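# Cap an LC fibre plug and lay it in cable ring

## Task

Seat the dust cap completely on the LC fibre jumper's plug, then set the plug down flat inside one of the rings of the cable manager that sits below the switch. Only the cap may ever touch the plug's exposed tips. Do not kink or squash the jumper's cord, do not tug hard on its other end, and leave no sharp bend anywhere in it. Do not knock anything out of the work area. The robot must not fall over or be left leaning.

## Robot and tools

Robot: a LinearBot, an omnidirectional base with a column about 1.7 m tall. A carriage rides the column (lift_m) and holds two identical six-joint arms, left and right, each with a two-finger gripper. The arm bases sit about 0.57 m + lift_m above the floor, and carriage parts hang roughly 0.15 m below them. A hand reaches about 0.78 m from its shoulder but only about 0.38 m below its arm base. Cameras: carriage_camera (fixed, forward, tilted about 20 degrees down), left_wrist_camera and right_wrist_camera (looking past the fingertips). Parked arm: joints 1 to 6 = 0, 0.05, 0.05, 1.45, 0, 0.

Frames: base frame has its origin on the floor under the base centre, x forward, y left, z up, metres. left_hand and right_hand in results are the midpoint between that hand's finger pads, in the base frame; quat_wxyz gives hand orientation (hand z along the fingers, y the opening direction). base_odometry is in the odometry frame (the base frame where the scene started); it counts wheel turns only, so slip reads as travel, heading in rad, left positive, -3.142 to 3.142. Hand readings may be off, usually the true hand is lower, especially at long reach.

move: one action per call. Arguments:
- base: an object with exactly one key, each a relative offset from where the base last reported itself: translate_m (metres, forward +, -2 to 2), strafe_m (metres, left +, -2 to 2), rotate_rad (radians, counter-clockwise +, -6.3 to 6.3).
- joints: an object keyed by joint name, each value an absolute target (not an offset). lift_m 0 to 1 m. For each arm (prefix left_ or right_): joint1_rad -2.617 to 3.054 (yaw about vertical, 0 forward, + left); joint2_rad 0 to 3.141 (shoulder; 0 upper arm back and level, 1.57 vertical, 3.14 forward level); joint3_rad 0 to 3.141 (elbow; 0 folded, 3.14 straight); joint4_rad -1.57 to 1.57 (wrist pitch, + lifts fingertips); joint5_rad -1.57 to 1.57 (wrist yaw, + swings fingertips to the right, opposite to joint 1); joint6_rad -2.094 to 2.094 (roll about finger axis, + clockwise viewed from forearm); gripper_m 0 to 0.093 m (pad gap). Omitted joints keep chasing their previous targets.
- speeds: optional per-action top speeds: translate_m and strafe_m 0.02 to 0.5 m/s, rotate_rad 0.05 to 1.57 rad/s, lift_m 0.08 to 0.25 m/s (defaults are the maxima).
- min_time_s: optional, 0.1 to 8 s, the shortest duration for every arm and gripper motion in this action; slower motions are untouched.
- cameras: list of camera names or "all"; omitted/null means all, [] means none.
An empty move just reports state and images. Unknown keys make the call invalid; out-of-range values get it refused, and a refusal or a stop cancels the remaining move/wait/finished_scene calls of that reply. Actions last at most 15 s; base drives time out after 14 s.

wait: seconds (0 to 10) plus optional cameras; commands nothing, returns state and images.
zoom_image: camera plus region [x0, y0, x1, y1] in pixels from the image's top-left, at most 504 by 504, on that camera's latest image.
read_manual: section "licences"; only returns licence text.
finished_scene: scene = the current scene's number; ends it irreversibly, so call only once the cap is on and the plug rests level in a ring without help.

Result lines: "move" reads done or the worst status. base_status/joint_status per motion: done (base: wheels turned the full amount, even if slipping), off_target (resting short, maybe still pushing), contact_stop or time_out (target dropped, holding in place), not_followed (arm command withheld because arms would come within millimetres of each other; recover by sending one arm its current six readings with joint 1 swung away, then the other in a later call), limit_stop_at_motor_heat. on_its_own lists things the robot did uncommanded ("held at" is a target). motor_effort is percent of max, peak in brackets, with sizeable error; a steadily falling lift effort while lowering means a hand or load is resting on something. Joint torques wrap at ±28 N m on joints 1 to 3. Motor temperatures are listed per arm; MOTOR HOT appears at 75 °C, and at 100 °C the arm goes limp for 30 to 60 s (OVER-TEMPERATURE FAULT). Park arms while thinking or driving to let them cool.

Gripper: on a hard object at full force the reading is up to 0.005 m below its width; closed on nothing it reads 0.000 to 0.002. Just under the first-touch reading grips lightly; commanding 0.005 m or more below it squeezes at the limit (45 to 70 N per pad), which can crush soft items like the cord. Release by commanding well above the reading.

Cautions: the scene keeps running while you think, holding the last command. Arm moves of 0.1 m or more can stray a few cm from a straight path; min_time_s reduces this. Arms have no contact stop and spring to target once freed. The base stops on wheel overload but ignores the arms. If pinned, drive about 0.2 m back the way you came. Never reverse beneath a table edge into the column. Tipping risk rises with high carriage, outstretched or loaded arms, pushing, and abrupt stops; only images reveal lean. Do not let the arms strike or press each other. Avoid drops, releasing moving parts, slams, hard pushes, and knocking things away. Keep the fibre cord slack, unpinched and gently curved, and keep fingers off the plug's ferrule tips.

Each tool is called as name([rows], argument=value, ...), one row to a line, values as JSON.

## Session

move()

Scene clock: 0.00 s.
Joint torques (N m): no reading
Motor temperatures (°C): left_arm=[29 33 37 30 29 33 32] | right_arm=[31 35 35 30 31 30 33]
base_odometry: x=+0.000 y=+0.000 heading=+0.000
base_status: not commanded
joint_positions: lift_m=+0.300 left_joint1_rad=+0.003 left_joint2_rad=+0.028 left_joint3_rad=+0.066 left_joint4_rad=+1.405 left_joint5_rad=-0.009 left_joint6_rad=+0.044 left_gripper_m=+0.09396 right_joint1_rad=+0.019 right_joint2_rad=+0.033 right_joint3_rad=+0.043 right_joint4_rad=+1.494 right_joint5_rad=-0.026 right_joint6_rad=-0.017 right_gripper_m=+0.09396
joint_status: not commanded
motor_effort: lift_m=+35 drive_wheels=+3
left_hand: x=+0.2453 y=+0.3086 z=+1.2881 quat_wxyz=(+0.998, -0.003, +0.064, +0.024) (m; base frame)
right_hand: x=+0.2322 y=-0.3021 z=+1.2840 quat_wxyz=(+0.999, -0.014, +0.033, +0.001) (m; base frame)
pictures: carriage_camera, left_wrist_camera, right_wrist_camera
Images, in order (width x height): carriage_camera 896x504, left_wrist_camera 896x504, right_wrist_camera 896x504.

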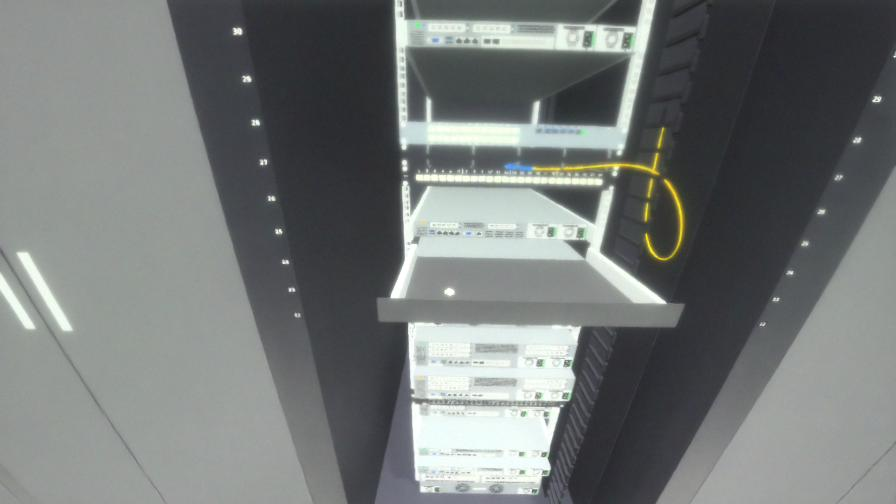

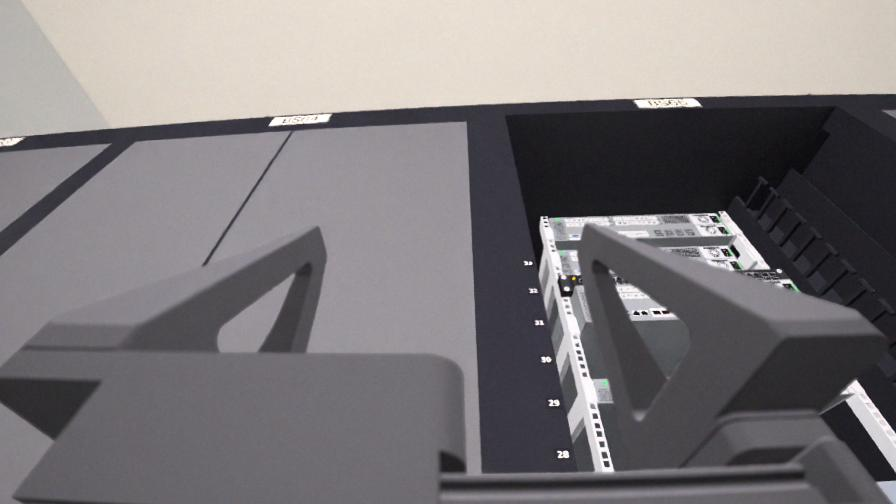

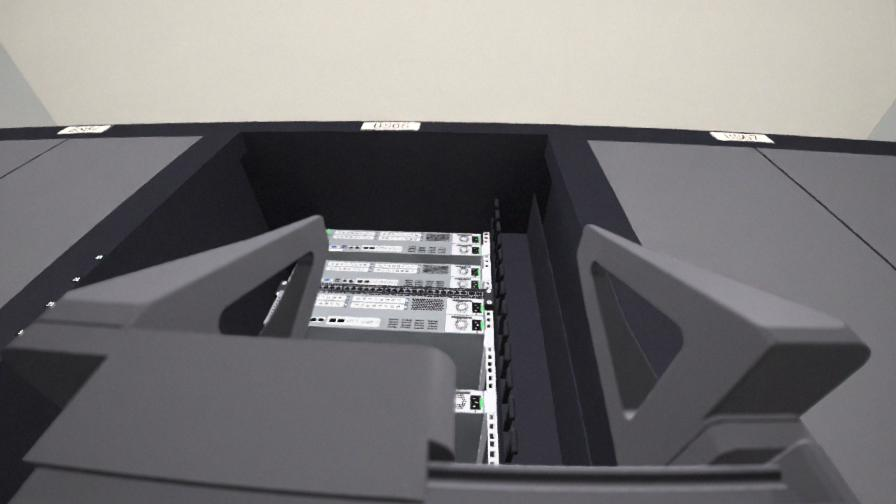

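zoom_image(camera="carriage_camera", region=[395, 110, 695, 270])

zoom_image(camera="carriage_camera", region=[370, 220, 690, 340])

zoom_image(camera="carriage_camera", region=[430, 280, 470, 305])

Scaled by 1.680 from the camera's 896x504 image, which has a finer 1280x720 frame.

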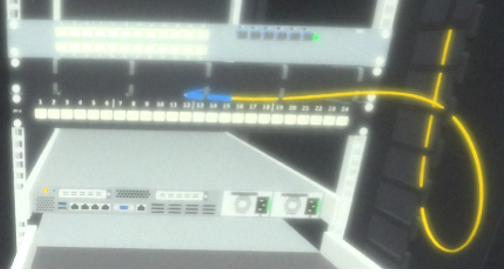

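Scaled by 1.575 from the camera's 896x504 image, which has a finer 1280x720 frame.

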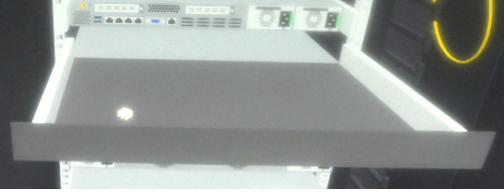

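Scaled by 12.600 from the camera's 896x504 image, which has a finer 1280x720 frame.

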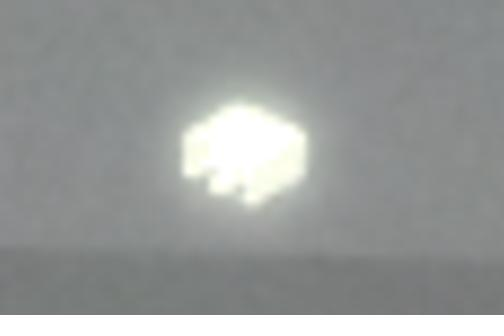

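move(base={"strafe_m": -0.22}, joints={"lift_m": 0.42}, speeds={"strafe_m": 0.2, "lift_m": 0.15}, cameras=["carriage_camera"])

zoom_image(camera="carriage_camera", region=[320, 150, 620, 310])

zoom_image(camera="carriage_camera", region=[400, 170, 500, 230])

Scene clock: 32.23 s.
Joint torques (N m): left_arm=[0.05 3.71 6.49 -0.31 0.06 0.02] | right_arm=[-0.08 4.05 5.74 -0.39 0.02 -0.11]
Motor temperatures (°C): left_arm=[29 34 39 30 29 33 32] | right_arm=[31 36 36 30 31 30 33]
move: done
base_odometry: x=+0.000 y=-0.220 heading=+0.001
base_status: done
joint_positions: lift_m=+0.420 left_joint1_rad=+0.003 left_joint2_rad=+0.028 left_joint3_rad=+0.066 left_joint4_rad=+1.405 left_joint5_rad=-0.009 left_joint6_rad=+0.044 left_gripper_m=+0.09396 right_joint1_rad=+0.019 right_joint2_rad=+0.033 right_joint3_rad=+0.043 right_joint4_rad=+1.494 right_joint5_rad=-0.026 right_joint6_rad=-0.017 right_gripper_m=+0.09396
joint_status: all done
motor_effort: lift_m=+35(43) drive_wheels=+0(12)
left_hand: x=+0.2453 y=+0.3086 z=+1.4081 quat_wxyz=(+0.998, -0.003, +0.064, +0.024) (m; base frame)
right_hand: x=+0.2322 y=-0.3021 z=+1.4039 quat_wxyz=(+0.999, -0.014, +0.033, +0.001) (m; base frame)
pictures: carriage_camera
Images, in order (width x height): carriage_camera 896x504.

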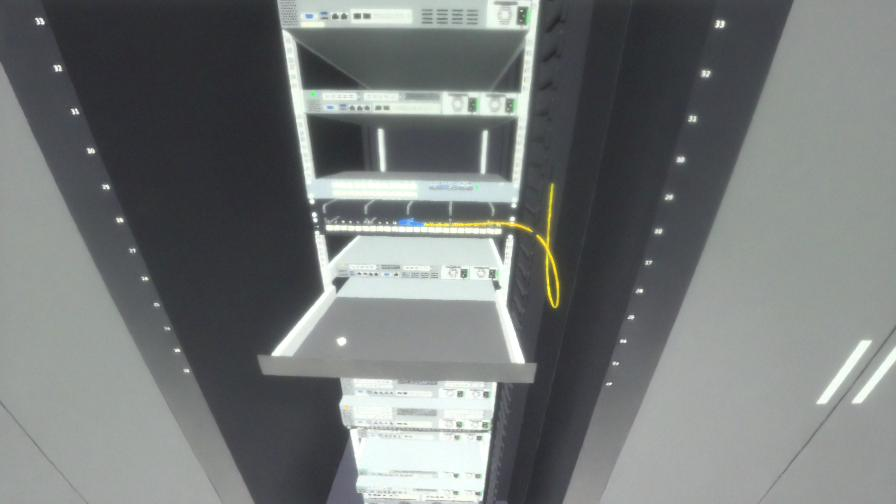

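Scaled by 1.680 from the camera's 896x504 image, which has a finer 1280x720 frame.

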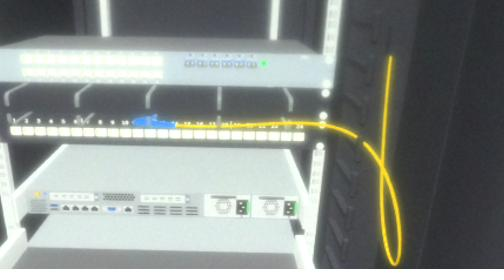

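Scaled by 5.040 from the camera's 896x504 image, which has a finer 1280x720 frame.

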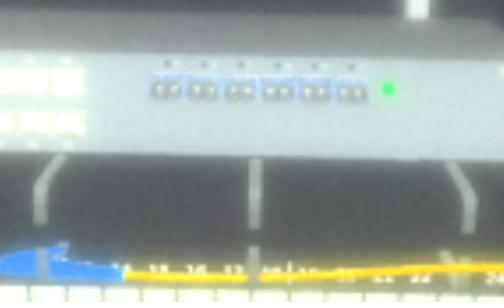

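move(base={"translate_m": 0.085}, speeds={"translate_m": 0.15}, cameras=["carriage_camera"])

zoom_image(camera="carriage_camera", region=[380, 180, 520, 260])

zoom_image(camera="carriage_camera", region=[290, 350, 350, 400])

Scene clock: 93.20 s.
Joint torques (N m): left_arm=[0.06 3.7 6.49 -0.29 0.07 0.02] | right_arm=[-0.05 4.11 5.79 -0.37 0.01 -0.11]
Motor temperatures (°C): left_arm=[29 34 40 30 29 33 32] | right_arm=[31 36 38 30 31 30 33]
move: done
base_odometry: x=+0.085 y=-0.220 heading=+0.000
base_status: done
joint_positions: lift_m=+0.420 left_joint1_rad=+0.003 left_joint2_rad=+0.028 left_joint3_rad=+0.066 left_joint4_rad=+1.404 left_joint5_rad=-0.009 left_joint6_rad=+0.044 left_gripper_m=+0.09396 right_joint1_rad=+0.019 right_joint2_rad=+0.033 right_joint3_rad=+0.043 right_joint4_rad=+1.493 right_joint5_rad=-0.026 right_joint6_rad=-0.017 right_gripper_m=+0.09396
joint_status: not commanded
motor_effort: lift_m=+35(35) drive_wheels=-2(11)
left_hand: x=+0.2455 y=+0.3086 z=+1.4081 quat_wxyz=(+0.998, -0.003, +0.064, +0.024) (m; base frame)
right_hand: x=+0.2325 y=-0.3021 z=+1.4039 quat_wxyz=(+0.999, -0.014, +0.034, +0.001) (m; base frame)
pictures: carriage_camera
Images, in order (width x height): carriage_camera 896x504.

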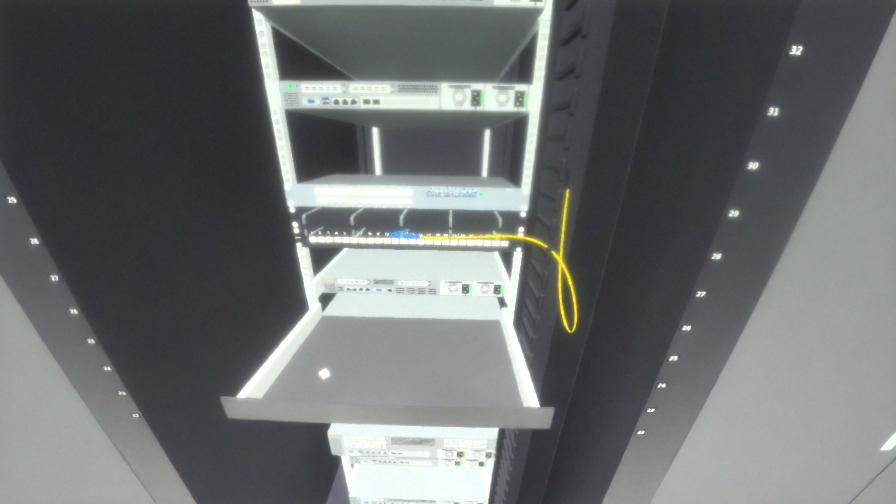

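Scaled by 3.600 from the camera's 896x504 image, which has a finer 1280x720 frame.

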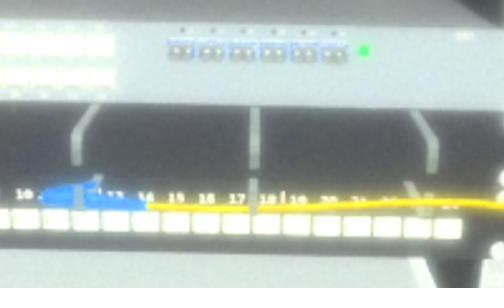

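Scaled by 8.400 from the camera's 896x504 image, which has a finer 1280x720 frame.

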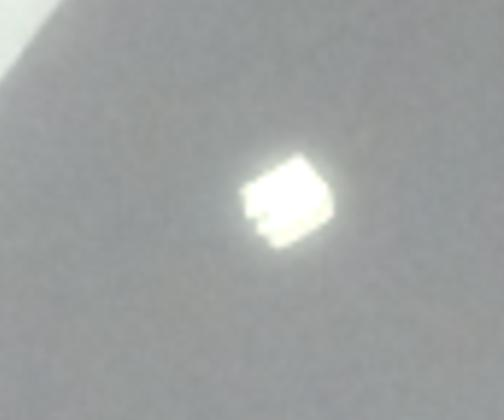

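move(joints={"lift_m": 0.57, "left_joint1_rad": -0.271, "left_joint4_rad": -0.7, "left_joint6_rad": 0.375, "left_gripper_m": 0.04}, min_time_s=2, cameras=[])

move(joints={"left_joint1_rad": -0.271, "left_joint2_rad": 1.962, "left_joint3_rad": 1.106, "left_joint4_rad": -0.715, "left_joint5_rad": 0.0, "left_joint6_rad": 0.375}, min_time_s=2.5, cameras=["carriage_camera", "left_wrist_camera"])

Scene clock: 296.53 s.
Joint torques (N m): left_arm=[0.23 1.72 8.47 2.35 0.06 -0.03] | right_arm=[-0.08 4.08 5.75 -0.36 0.01 -0.11]
Motor temperatures (°C): left_arm=[29 35 42 30 29 33 32] | right_arm=[31 36 39 30 31 30 33]
move: not_followed
base_odometry: x=+0.085 y=-0.220 heading=+0.000
base_status: not commanded
joint_positions: lift_m=+0.570 left_joint1_rad=-0.225 left_joint2_rad=+0.028 left_joint3_rad=+0.064 left_joint4_rad=-0.284 left_joint5_rad=-0.009 left_joint6_rad=+0.299 left_gripper_m=+0.04013 right_joint1_rad=+0.019 right_joint2_rad=+0.033 right_joint3_rad=+0.043 right_joint4_rad=+1.493 right_joint5_rad=-0.026 right_joint6_rad=-0.017 right_gripper_m=+0.09396
joint_status: left_joint1_rad not_followed (moved -0.228 of -0.274); left_joint4_rad not_followed (moved -1.688 of -2.104); left_joint6_rad not_followed (moved +0.255 of +0.331); the others done
motor_effort: lift_m=+35(43) drive_wheels=-4(6)
left_hand: x=+0.4468 y=+0.2556 z=+1.2532 quat_wxyz=(+0.614, +0.202, +0.763, +0.026) (m; base frame)
right_hand: x=+0.2325 y=-0.3021 z=+1.5539 quat_wxyz=(+0.999, -0.014, +0.034, +0.001) (m; base frame)
pictures: none
joint command not followed: on one or more control steps a check withheld the commanded joint targets of the left arm, and it was not sent them on those steps. On the call's last step the targets were still withheld.
cause: the commanded joint targets, or the way to them, would bring two parts of the arm too close to each other (its upper arm (the part past joint 2) and its wrist (the part past joint 5), with the joints from left_joint3_rad to left_joint5_rad between them).
No camera images: "cameras" was empty.

Scene clock: 299.60 s.
Joint torques (N m): left_arm=[-0.68 -7.98 8.27 0.12 0.17 0.11] | right_arm=[-0.08 4.11 5.78 -0.37 0.02 -0.11]
Motor temperatures (°C): left_arm=[29 35 43 30 29 33 32] | right_arm=[31 36 39 30 31 30 33]
move: done
base_odometry: x=+0.085 y=-0.220 heading=+0.000
base_status: not commanded
joint_positions: lift_m=+0.570 left_joint1_rad=-0.262 left_joint2_rad=+1.964 left_joint3_rad=+1.078 left_joint4_rad=-0.709 left_joint5_rad=-0.009 left_joint6_rad=+0.365 left_gripper_m=+0.04013 right_joint1_rad=+0.019 right_joint2_rad=+0.033 right_joint3_rad=+0.043 right_joint4_rad=+1.493 right_joint5_rad=-0.026 right_joint6_rad=-0.017 right_gripper_m=+0.09396
joint_status: all done
motor_effort: lift_m=+35(35) drive_wheels=-2(8)
left_hand: x=+0.5218 y=+0.2265 z=+1.0838 quat_wxyz=(-0.012, +0.308, +0.951, +0.004) (m; base frame)
right_hand: x=+0.2325 y=-0.3021 z=+1.5539 quat_wxyz=(+0.999, -0.014, +0.034, +0.001) (m; base frame)
pictures: carriage_camera, left_wrist_camera
led back after a hold (left arm): the arm was led back toward your command in small steps, so it may still be short of it.
joint command not followed: on one or more control steps a check withheld the commanded joint targets of the left arm, and it was not sent them on those steps.
cause: the commanded joint targets, or the way to them, would bring two parts of the arm too close to each other (its upper arm (the part past joint 2) and its wrist (the part past joint 5), with the joints from left_joint3_rad to left_joint5_rad between them).
Images, in order (width x height): carriage_camera 896x504, left_wrist_camera 896x504.

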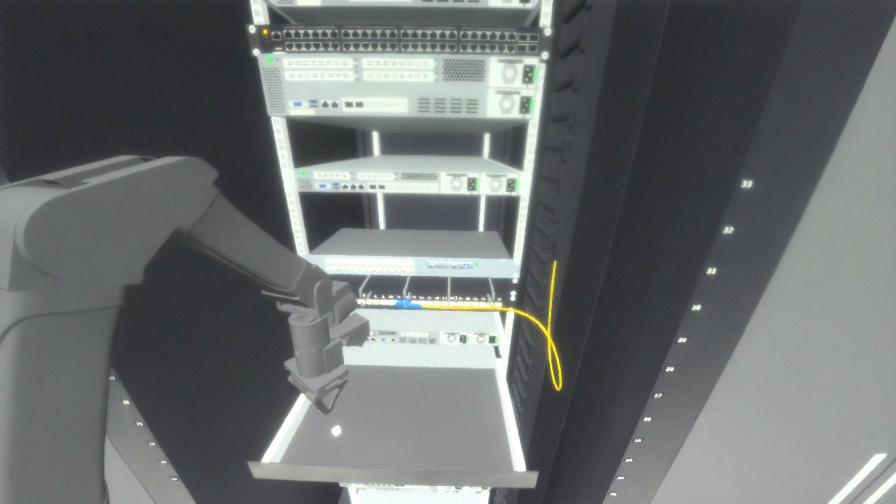

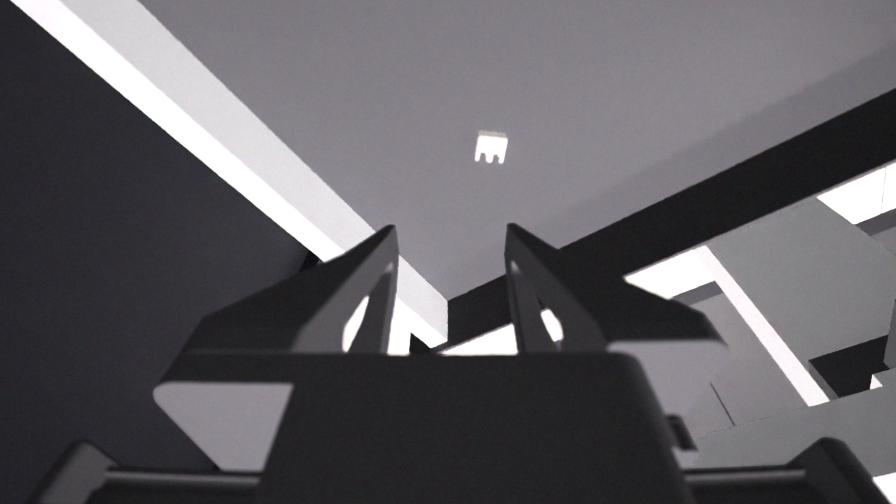

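move(cameras=["left_wrist_camera"])

Scene clock: 330.73 s.
Joint torques (N m): left_arm=[-0.66 -8.03 8.24 0.12 0.16 0.11] | right_arm=[-0.08 4.07 5.78 -0.36 0.01 -0.11]
Motor temperatures (°C): left_arm=[29 37 46 30 29 33 32] | right_arm=[31 36 39 30 31 30 33]
base_odometry: x=+0.085 y=-0.220 heading=+0.000
base_status: not commanded
joint_positions: lift_m=+0.570 left_joint1_rad=-0.262 left_joint2_rad=+1.964 left_joint3_rad=+1.078 left_joint4_rad=-0.709 left_joint5_rad=-0.009 left_joint6_rad=+0.365 left_gripper_m=+0.04013 right_joint1_rad=+0.019 right_joint2_rad=+0.033 right_joint3_rad=+0.043 right_joint4_rad=+1.493 right_joint5_rad=-0.026 right_joint6_rad=-0.017 right_gripper_m=+0.09396
joint_status: all done
motor_effort: lift_m=+35(35) drive_wheels=-2(8)
left_hand: x=+0.5218 y=+0.2265 z=+1.0838 quat_wxyz=(-0.012, +0.308, +0.951, +0.004) (m; base frame)
right_hand: x=+0.2325 y=-0.3021 z=+1.5539 quat_wxyz=(+0.999, -0.014, +0.034, +0.001) (m; base frame)
pictures: left_wrist_camera
Images, in order (width x height): left_wrist_camera 896x504.

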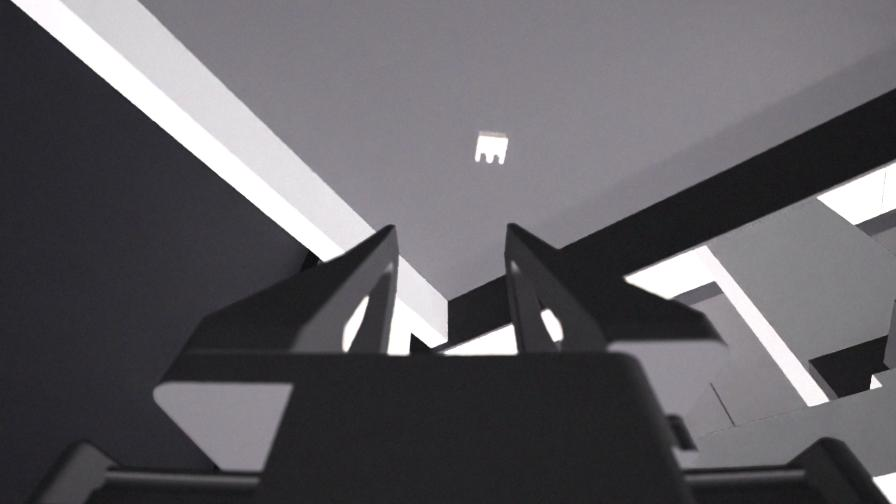

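zoom_image(camera="left_wrist_camera", region=[400, 90, 580, 260])

Scaled by 2.800 from the camera's 896x504 image, which has a finer 1280x720 frame.

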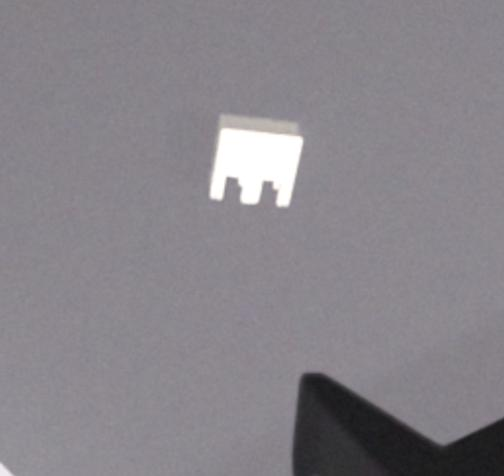

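move(joints={"left_joint1_rad": -0.3375, "left_joint2_rad": 1.985, "left_joint3_rad": 1.140, "left_joint4_rad": -0.70, "left_joint5_rad": 0.0, "left_joint6_rad": 0.382}, min_time_s=1.5, cameras=["left_wrist_camera"])

zoom_image(camera="left_wrist_camera", region=[360, 110, 540, 290])

Scene clock: 375.17 s.
Joint torques (N m): left_arm=[-0.61 -6.94 8.46 0.35 0.16 0.11] | right_arm=[-0.05 4.07 5.76 -0.36 0.01 -0.11]
Motor temperatures (°C): left_arm=[29 40 48 30 29 33 32] | right_arm=[31 36 39 30 31 30 33]
move: done
base_odometry: x=+0.085 y=-0.220 heading=+0.000
base_status: not commanded
joint_positions: lift_m=+0.570 left_joint1_rad=-0.329 left_joint2_rad=+1.971 left_joint3_rad=+1.111 left_joint4_rad=-0.709 left_joint5_rad=-0.009 left_joint6_rad=+0.371 left_gripper_m=+0.04013 right_joint1_rad=+0.019 right_joint2_rad=+0.033 right_joint3_rad=+0.043 right_joint4_rad=+1.493 right_joint5_rad=-0.026 right_joint6_rad=-0.017 right_gripper_m=+0.09396
joint_status: all done
motor_effort: lift_m=+35(35) drive_wheels=-1(4)
left_hand: x=+0.5267 y=+0.2021 z=+1.0881 quat_wxyz=(+0.001, +0.343, +0.939, +0.005) (m; base frame)
right_hand: x=+0.2325 y=-0.3021 z=+1.5539 quat_wxyz=(+0.999, -0.014, +0.034, +0.001) (m; base frame)
pictures: left_wrist_camera
Images, in order (width x height): left_wrist_camera 896x504.

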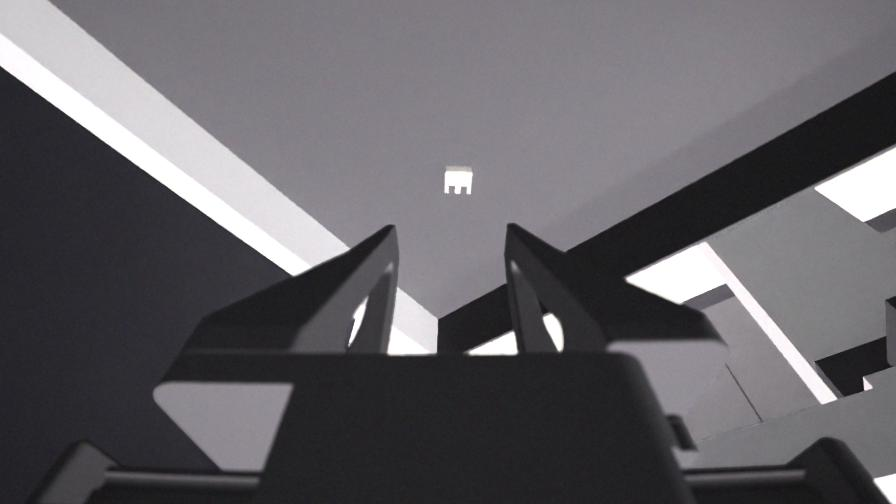

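Scaled by 2.800 from the camera's 896x504 image, which has a finer 1280x720 frame.

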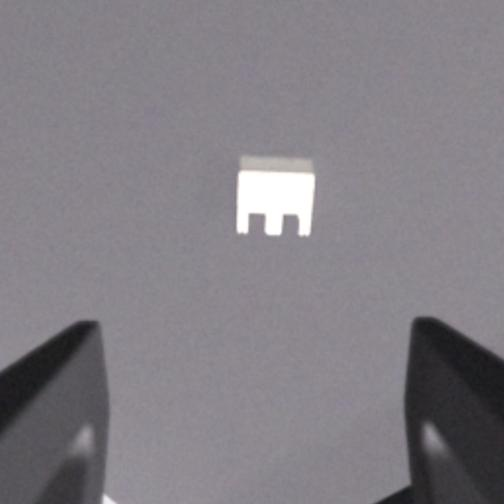

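move(joints={"left_joint1_rad": -0.3365, "left_joint2_rad": 2.081, "left_joint3_rad": 1.022, "left_joint4_rad": -0.536, "left_joint5_rad": 0.012, "left_joint6_rad": 0.384}, min_time_s=2.0, cameras=["left_wrist_camera"])

zoom_image(camera="left_wrist_camera", region=[360, 130, 540, 310])

Scene clock: 406.47 s.
Joint torques (N m): left_arm=[-0.54 -7.1 4.18 0.38 0.2 0.11] | right_arm=[-0.08 4.08 5.75 -0.36 0.02 -0.11]
Motor temperatures (°C): left_arm=[29 41 47 30 29 33 32] | right_arm=[31 36 40 30 31 30 33]
move: done
base_odometry: x=+0.085 y=-0.220 heading=+0.000
base_status: not commanded
joint_positions: lift_m=+0.570 left_joint1_rad=-0.329 left_joint2_rad=+2.067 left_joint3_rad=+1.034 left_joint4_rad=-0.550 left_joint5_rad=-0.001 left_joint6_rad=+0.373 left_gripper_m=+0.04013 right_joint1_rad=+0.019 right_joint2_rad=+0.033 right_joint3_rad=+0.043 right_joint4_rad=+1.493 right_joint5_rad=-0.026 right_joint6_rad=-0.017 right_gripper_m=+0.09396
joint_status: all done
motor_effort: lift_m=+35(35) drive_wheels=-3(4)
left_hand: x=+0.5179 y=+0.2036 z=+1.0441 quat_wxyz=(-0.006, +0.344, +0.939, +0.000) (m; base frame)
right_hand: x=+0.2325 y=-0.3021 z=+1.5539 quat_wxyz=(+0.999, -0.014, +0.034, +0.001) (m; base frame)
pictures: left_wrist_camera
Images, in order (width x height): left_wrist_camera 896x504.

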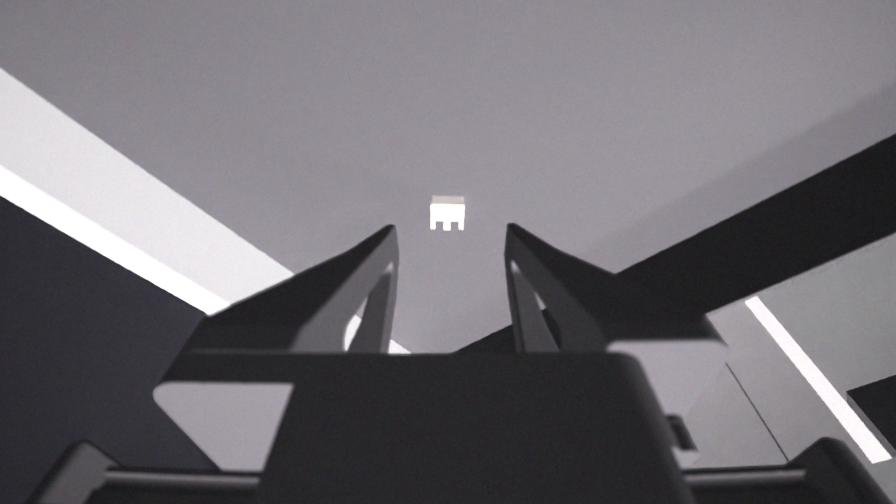

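Scaled by 2.800 from the camera's 896x504 image, which has a finer 1280x720 frame.

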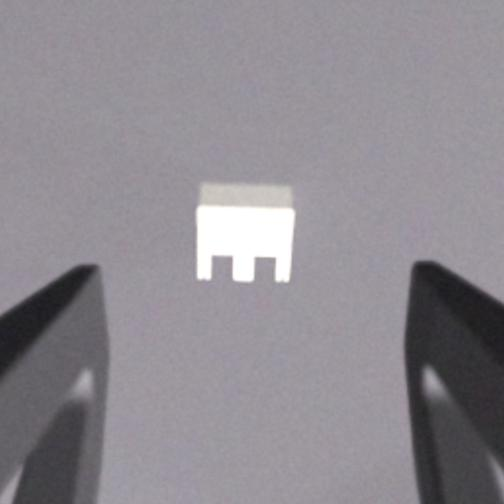

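move(joints={"left_joint1_rad": -0.333, "left_joint2_rad": 2.118, "left_joint3_rad": 1.0106, "left_joint4_rad": -0.4754, "left_joint5_rad": 0.012, "left_joint6_rad": 0.386}, min_time_s=2.0, cameras=["left_wrist_camera"])

zoom_image(camera="left_wrist_camera", region=[360, 130, 540, 310])

Scene clock: 424.07 s.
Joint torques (N m): left_arm=[-0.23 -7.17 3.96 0.4 0.19 0.11] | right_arm=[-0.08 4.07 5.78 -0.36 0.01 -0.11]
Motor temperatures (°C): left_arm=[29 42 45 30 29 33 32] | right_arm=[31 36 40 30 31 30 33]
move: done
base_odometry: x=+0.085 y=-0.220 heading=+0.000
base_status: not commanded
joint_positions: lift_m=+0.570 left_joint1_rad=-0.329 left_joint2_rad=+2.104 left_joint3_rad=+1.023 left_joint4_rad=-0.490 left_joint5_rad=+0.000 left_joint6_rad=+0.375 left_gripper_m=+0.04013 right_joint1_rad=+0.019 right_joint2_rad=+0.033 right_joint3_rad=+0.043 right_joint4_rad=+1.493 right_joint5_rad=-0.026 right_joint6_rad=-0.017 right_gripper_m=+0.09396
joint_status: all done
motor_effort: lift_m=+35(35) drive_wheels=-4(5)
left_hand: x=+0.5204 y=+0.2027 z=+1.0310 quat_wxyz=(+0.000, +0.345, +0.939, +0.000) (m; base frame)
right_hand: x=+0.2325 y=-0.3021 z=+1.5539 quat_wxyz=(+0.999, -0.014, +0.034, +0.001) (m; base frame)
pictures: left_wrist_camera
Images, in order (width x height): left_wrist_camera 896x504.

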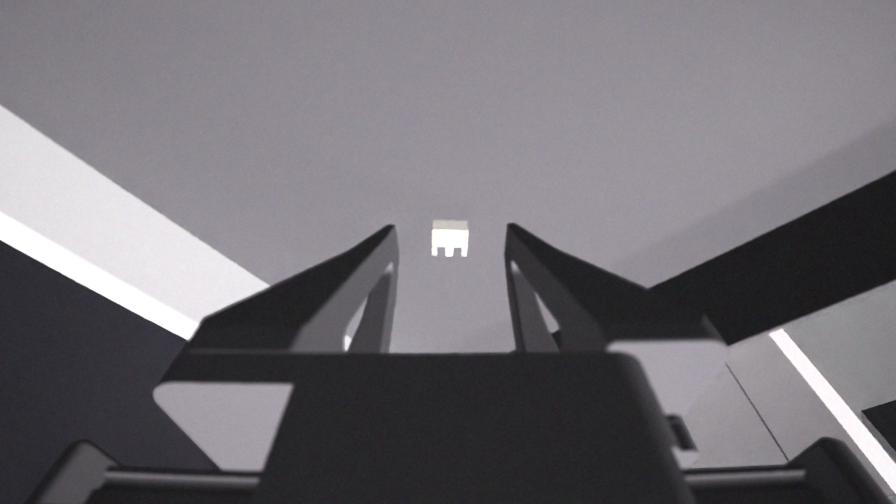

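Scaled by 2.800 from the camera's 896x504 image, which has a finer 1280x720 frame.

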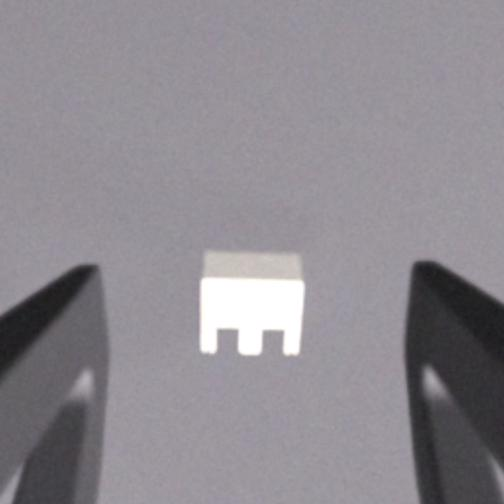

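move(joints={"left_joint1_rad": -0.333, "left_joint2_rad": 2.130, "left_joint3_rad": 1.0100, "left_joint4_rad": -0.463, "left_joint5_rad": 0.012, "left_joint6_rad": 0.386}, min_time_s=1.0, cameras=["left_wrist_camera"])

zoom_image(camera="left_wrist_camera", region=[360, 130, 540, 310])

Scene clock: 439.67 s.
Joint torques (N m): left_arm=[-0.24 -7.21 3.88 0.41 0.18 0.11] | right_arm=[-0.09 4.08 5.78 -0.36 0.01 -0.11]
Motor temperatures (°C): left_arm=[29 41 44 30 29 33 32] | right_arm=[31 36 40 30 31 30 33]
move: done
base_odometry: x=+0.085 y=-0.220 heading=+0.000
base_status: not commanded
joint_positions: lift_m=+0.570 left_joint1_rad=-0.329 left_joint2_rad=+2.116 left_joint3_rad=+1.023 left_joint4_rad=-0.477 left_joint5_rad=+0.000 left_joint6_rad=+0.376 left_gripper_m=+0.04013 right_joint1_rad=+0.019 right_joint2_rad=+0.033 right_joint3_rad=+0.043 right_joint4_rad=+1.493 right_joint5_rad=-0.026 right_joint6_rad=-0.017 right_gripper_m=+0.09396
joint_status: all done
motor_effort: lift_m=+35(35) drive_wheels=-3(5)
left_hand: x=+0.5210 y=+0.2024 z=+1.0274 quat_wxyz=(+0.000, +0.345, +0.939, +0.000) (m; base frame)
right_hand: x=+0.2325 y=-0.3021 z=+1.5539 quat_wxyz=(+0.999, -0.014, +0.034, +0.001) (m; base frame)
pictures: left_wrist_camera
Images, in order (width x height): left_wrist_camera 896x504.

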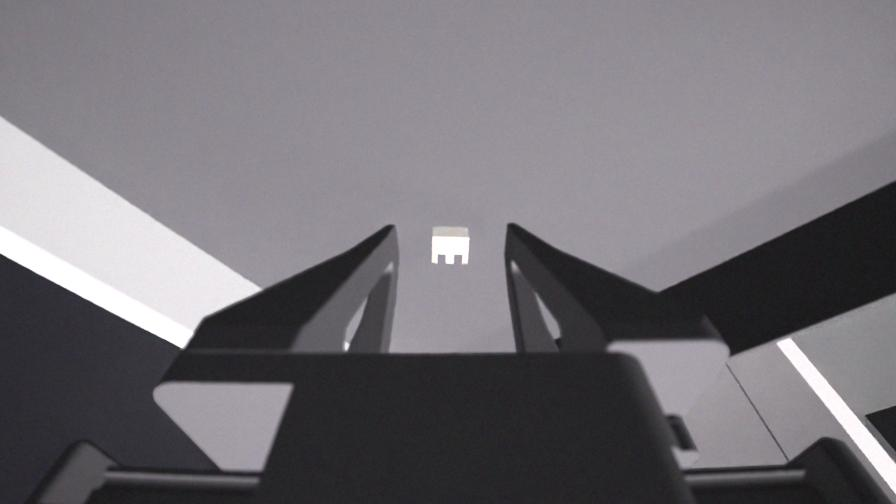

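Scaled by 2.800 from the camera's 896x504 image, which has a finer 1280x720 frame.

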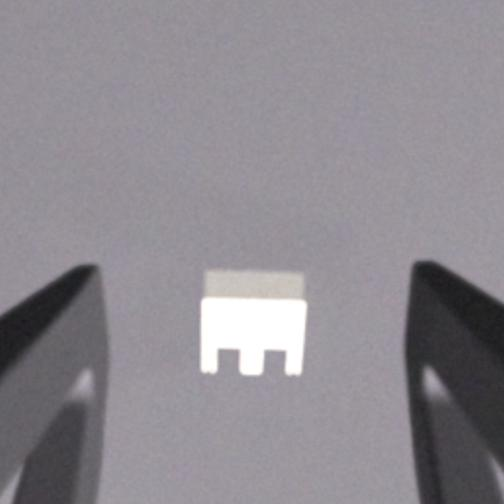

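move(joints={"left_gripper_m": 0.012}, min_time_s=2.0, cameras=["left_wrist_camera"])

zoom_image(camera="left_wrist_camera", region=[360, 150, 540, 330])

Scene clock: 452.13 s.
Joint torques (N m): left_arm=[-0.24 -7.23 3.88 0.4 0.19 0.11] | right_arm=[-0.08 4.07 5.76 -0.36 0.02 -0.11]
Motor temperatures (°C): left_arm=[29 41 43 30 29 33 32] | right_arm=[31 36 40 30 31 30 33]
move: done
base_odometry: x=+0.085 y=-0.220 heading=+0.000
base_status: not commanded
joint_positions: lift_m=+0.570 left_joint1_rad=-0.329 left_joint2_rad=+2.116 left_joint3_rad=+1.023 left_joint4_rad=-0.475 left_joint5_rad=+0.000 left_joint6_rad=+0.376 left_gripper_m=+0.01213 right_joint1_rad=+0.019 right_joint2_rad=+0.033 right_joint3_rad=+0.043 right_joint4_rad=+1.493 right_joint5_rad=-0.026 right_joint6_rad=-0.017 right_gripper_m=+0.09396
joint_status: all done
motor_effort: lift_m=+35(35) drive_wheels=-2(5)
left_hand: x=+0.5213 y=+0.2023 z=+1.0274 quat_wxyz=(+0.001, +0.345, +0.939, +0.000) (m; base frame)
right_hand: x=+0.2325 y=-0.3021 z=+1.5539 quat_wxyz=(+0.999, -0.014, +0.034, +0.001) (m; base frame)
pictures: left_wrist_camera
Images, in order (width x height): left_wrist_camera 896x504.

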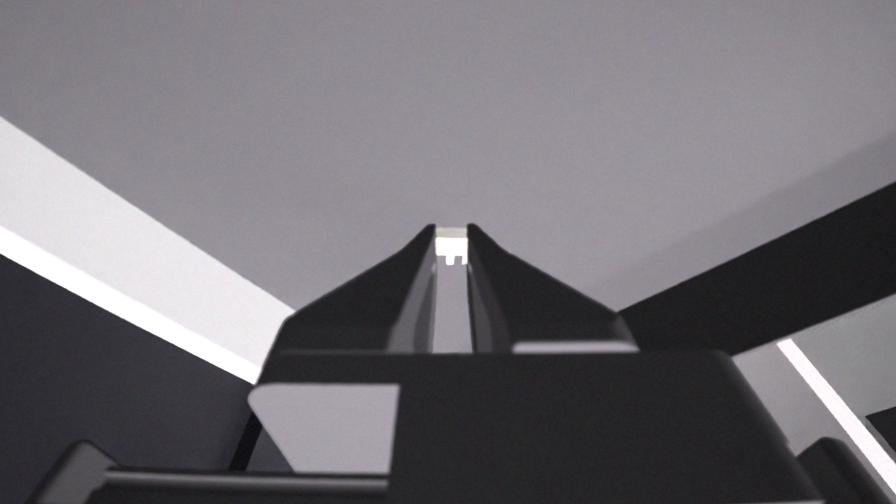

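Scaled by 2.800 from the camera's 896x504 image, which has a finer 1280x720 frame.

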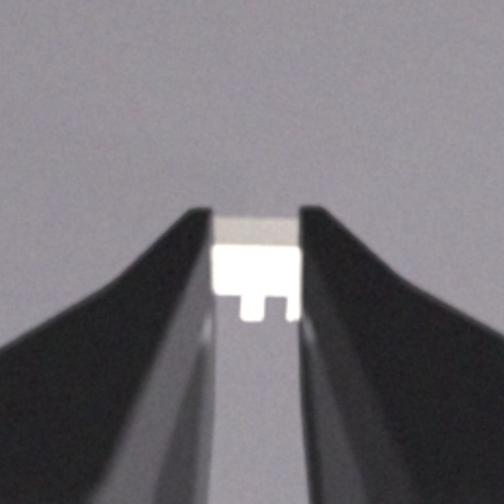

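move(joints={"left_gripper_m": 0.0085}, min_time_s=1.5, cameras=["left_wrist_camera"])

zoom_image(camera="left_wrist_camera", region=[360, 150, 540, 330])

Scene clock: 458.10 s.
Joint torques (N m): left_arm=[-0.24 -7.24 3.89 0.39 0.18 0.11] | right_arm=[-0.06 4.07 5.76 -0.36 0.02 -0.11]
Motor temperatures (°C): left_arm=[29 41 43 30 29 33 32] | right_arm=[31 36 40 30 31 30 33]
move: done
base_odometry: x=+0.085 y=-0.220 heading=+0.000
base_status: not commanded
joint_positions: lift_m=+0.570 left_joint1_rad=-0.329 left_joint2_rad=+2.116 left_joint3_rad=+1.023 left_joint4_rad=-0.475 left_joint5_rad=+0.000 left_joint6_rad=+0.376 left_gripper_m=+0.00863 right_joint1_rad=+0.019 right_joint2_rad=+0.033 right_joint3_rad=+0.043 right_joint4_rad=+1.493 right_joint5_rad=-0.026 right_joint6_rad=-0.017 right_gripper_m=+0.09396
joint_status: all done
motor_effort: lift_m=+35(35) drive_wheels=-3(3)
left_hand: x=+0.5215 y=+0.2022 z=+1.0274 quat_wxyz=(+0.002, +0.345, +0.939, +0.000) (m; base frame)
right_hand: x=+0.2325 y=-0.3021 z=+1.5539 quat_wxyz=(+0.999, -0.014, +0.034, +0.001) (m; base frame)
pictures: left_wrist_camera
Images, in order (width x height): left_wrist_camera 896x504.

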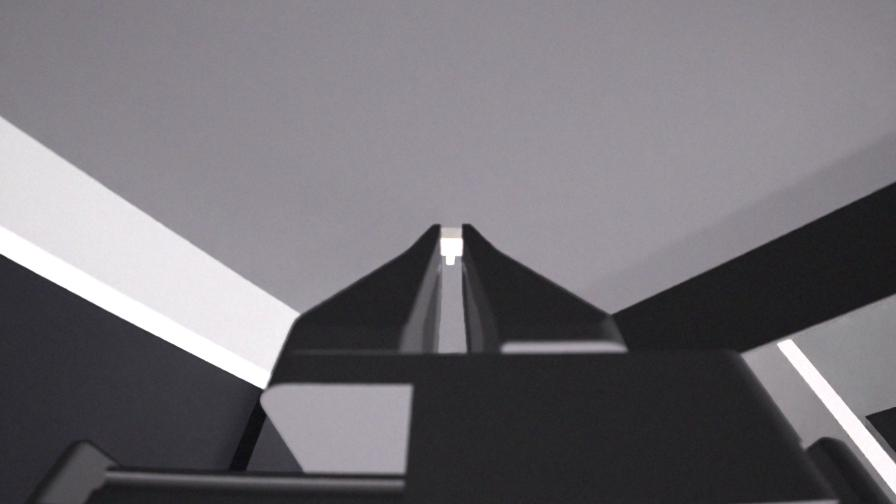

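Scaled by 2.800 from the camera's 896x504 image, which has a finer 1280x720 frame.

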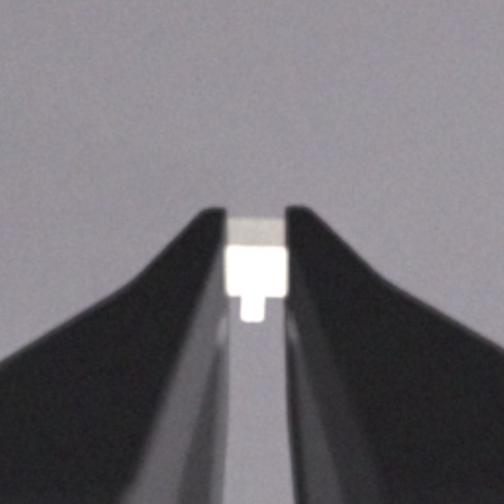

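move(joints={"left_gripper_m": 0.034}, min_time_s=0.8, cameras=[])

move(joints={"left_joint1_rad": -0.333, "left_joint2_rad": 2.142, "left_joint3_rad": 1.0092, "left_joint4_rad": -0.451, "left_joint5_rad": 0.012, "left_joint6_rad": 0.386}, min_time_s=1.0, cameras=["left_wrist_camera"])

zoom_image(camera="left_wrist_camera", region=[360, 150, 540, 330])

Scene clock: 472.13 s.
Joint torques (N m): left_arm=[-0.23 -7.23 3.88 0.38 0.18 0.11] | right_arm=[-0.06 4.07 5.78 -0.37 0.01 -0.11]
Motor temperatures (°C): left_arm=[29 41 43 30 29 33 32] | right_arm=[31 36 40 30 31 30 33]
move: done
base_odometry: x=+0.085 y=-0.220 heading=+0.000
base_status: not commanded
joint_positions: lift_m=+0.570 left_joint1_rad=-0.329 left_joint2_rad=+2.116 left_joint3_rad=+1.023 left_joint4_rad=-0.475 left_joint5_rad=+0.000 left_joint6_rad=+0.376 left_gripper_m=+0.03387 right_joint1_rad=+0.019 right_joint2_rad=+0.033 right_joint3_rad=+0.043 right_joint4_rad=+1.493 right_joint5_rad=-0.026 right_joint6_rad=-0.017 right_gripper_m=+0.09396
joint_status: all done
motor_effort: lift_m=+35(35) drive_wheels=+1(4)
left_hand: x=+0.5215 y=+0.2022 z=+1.0274 quat_wxyz=(+0.002, +0.345, +0.939, +0.000) (m; base frame)
right_hand: x=+0.2325 y=-0.3021 z=+1.5539 quat_wxyz=(+0.999, -0.014, +0.034, +0.001) (m; base frame)
pictures: none
No camera images: "cameras" was empty.

Scene clock: 473.43 s.
Joint torques (N m): left_arm=[-0.25 -7.24 3.75 0.4 0.19 0.11] | right_arm=[-0.08 4.07 5.76 -0.36 0.01 -0.11]
Motor temperatures (°C): left_arm=[29 41 43 30 29 33 32] | right_arm=[31 36 40 30 31 30 33]
move: done
base_odometry: x=+0.085 y=-0.220 heading=+0.000
base_status: not commanded
joint_positions: lift_m=+0.570 left_joint1_rad=-0.329 left_joint2_rad=+2.128 left_joint3_rad=+1.023 left_joint4_rad=-0.465 left_joint5_rad=+0.000 left_joint6_rad=+0.376 left_gripper_m=+0.03387 right_joint1_rad=+0.019 right_joint2_rad=+0.033 right_joint3_rad=+0.043 right_joint4_rad=+1.493 right_joint5_rad=-0.026 right_joint6_rad=-0.017 right_gripper_m=+0.09396
joint_status: all done
motor_effort: lift_m=+35(35) drive_wheels=+0(5)
left_hand: x=+0.5213 y=+0.2022 z=+1.0237 quat_wxyz=(+0.000, +0.345, +0.938, +0.000) (m; base frame)
right_hand: x=+0.2325 y=-0.3021 z=+1.5539 quat_wxyz=(+0.999, -0.014, +0.034, +0.001) (m; base frame)
pictures: left_wrist_camera
Images, in order (width x height): left_wrist_camera 896x504.

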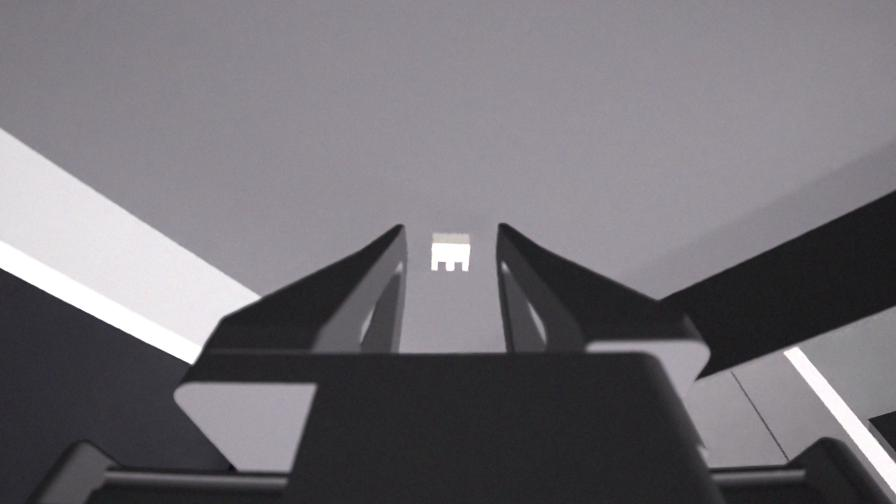

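Scaled by 2.800 from the camera's 896x504 image, which has a finer 1280x720 frame.

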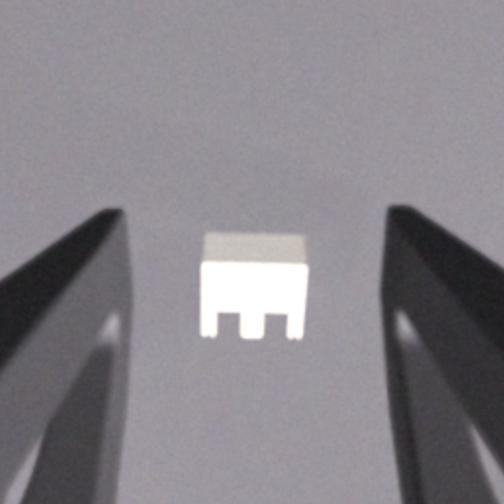

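move(joints={"left_joint1_rad": -0.333, "left_joint2_rad": 2.149, "left_joint3_rad": 1.0092, "left_joint4_rad": -0.444, "left_joint5_rad": 0.012, "left_joint6_rad": 0.386}, min_time_s=1.0, cameras=[])

move(joints={"left_gripper_m": 0.0150}, min_time_s=1.5, cameras=["left_wrist_camera"])

zoom_image(camera="left_wrist_camera", region=[360, 150, 540, 330])

Scene clock: 486.03 s.
Joint torques (N m): left_arm=[-0.27 -7.27 3.74 0.4 0.19 0.1] | right_arm=[-0.06 4.07 5.75 -0.36 0.02 -0.11]
Motor temperatures (°C): left_arm=[29 42 42 30 29 33 32] | right_arm=[31 36 40 30 31 30 33]
move: done
base_odometry: x=+0.085 y=-0.220 heading=+0.000
base_status: not commanded
joint_positions: lift_m=+0.570 left_joint1_rad=-0.329 left_joint2_rad=+2.135 left_joint3_rad=+1.023 left_joint4_rad=-0.458 left_joint5_rad=+0.000 left_joint6_rad=+0.376 left_gripper_m=+0.03387 right_joint1_rad=+0.019 right_joint2_rad=+0.033 right_joint3_rad=+0.043 right_joint4_rad=+1.493 right_joint5_rad=-0.026 right_joint6_rad=-0.017 right_gripper_m=+0.09396
joint_status: all done
motor_effort: lift_m=+35(36) drive_wheels=-3(5)
left_hand: x=+0.5215 y=+0.2021 z=+1.0217 quat_wxyz=(+0.000, +0.345, +0.938, +0.000) (m; base frame)
right_hand: x=+0.2325 y=-0.3021 z=+1.5539 quat_wxyz=(+0.999, -0.014, +0.034, +0.001) (m; base frame)
pictures: none
No camera images: "cameras" was empty.

Scene clock: 487.83 s.
Joint torques (N m): left_arm=[-0.23 -7.25 3.71 0.4 0.18 0.1] | right_arm=[-0.06 4.05 5.76 -0.36 0.02 -0.11]
Motor temperatures (°C): left_arm=[29 42 42 30 29 33 32] | right_arm=[31 36 40 30 31 30 33]
move: done
base_odometry: x=+0.085 y=-0.220 heading=+0.000
base_status: not commanded
joint_positions: lift_m=+0.570 left_joint1_rad=-0.329 left_joint2_rad=+2.135 left_joint3_rad=+1.023 left_joint4_rad=-0.457 left_joint5_rad=+0.000 left_joint6_rad=+0.376 left_gripper_m=+0.01513 right_joint1_rad=+0.019 right_joint2_rad=+0.033 right_joint3_rad=+0.043 right_joint4_rad=+1.493 right_joint5_rad=-0.026 right_joint6_rad=-0.017 right_gripper_m=+0.09396
joint_status: all done
motor_effort: lift_m=+35(35) drive_wheels=-4(4)
left_hand: x=+0.5217 y=+0.2021 z=+1.0217 quat_wxyz=(+0.001, +0.345, +0.938, +0.000) (m; base frame)
right_hand: x=+0.2325 y=-0.3021 z=+1.5539 quat_wxyz=(+0.999, -0.014, +0.034, +0.001) (m; base frame)
pictures: left_wrist_camera
Images, in order (width x height): left_wrist_camera 896x504.

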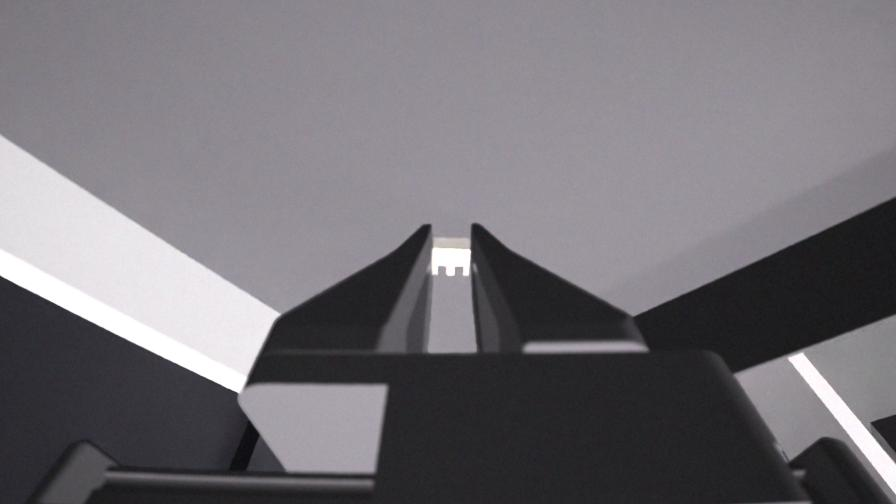

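Scaled by 2.800 from the camera's 896x504 image, which has a finer 1280x720 frame.

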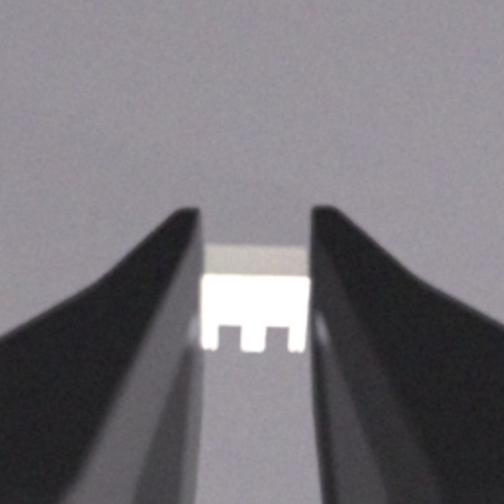

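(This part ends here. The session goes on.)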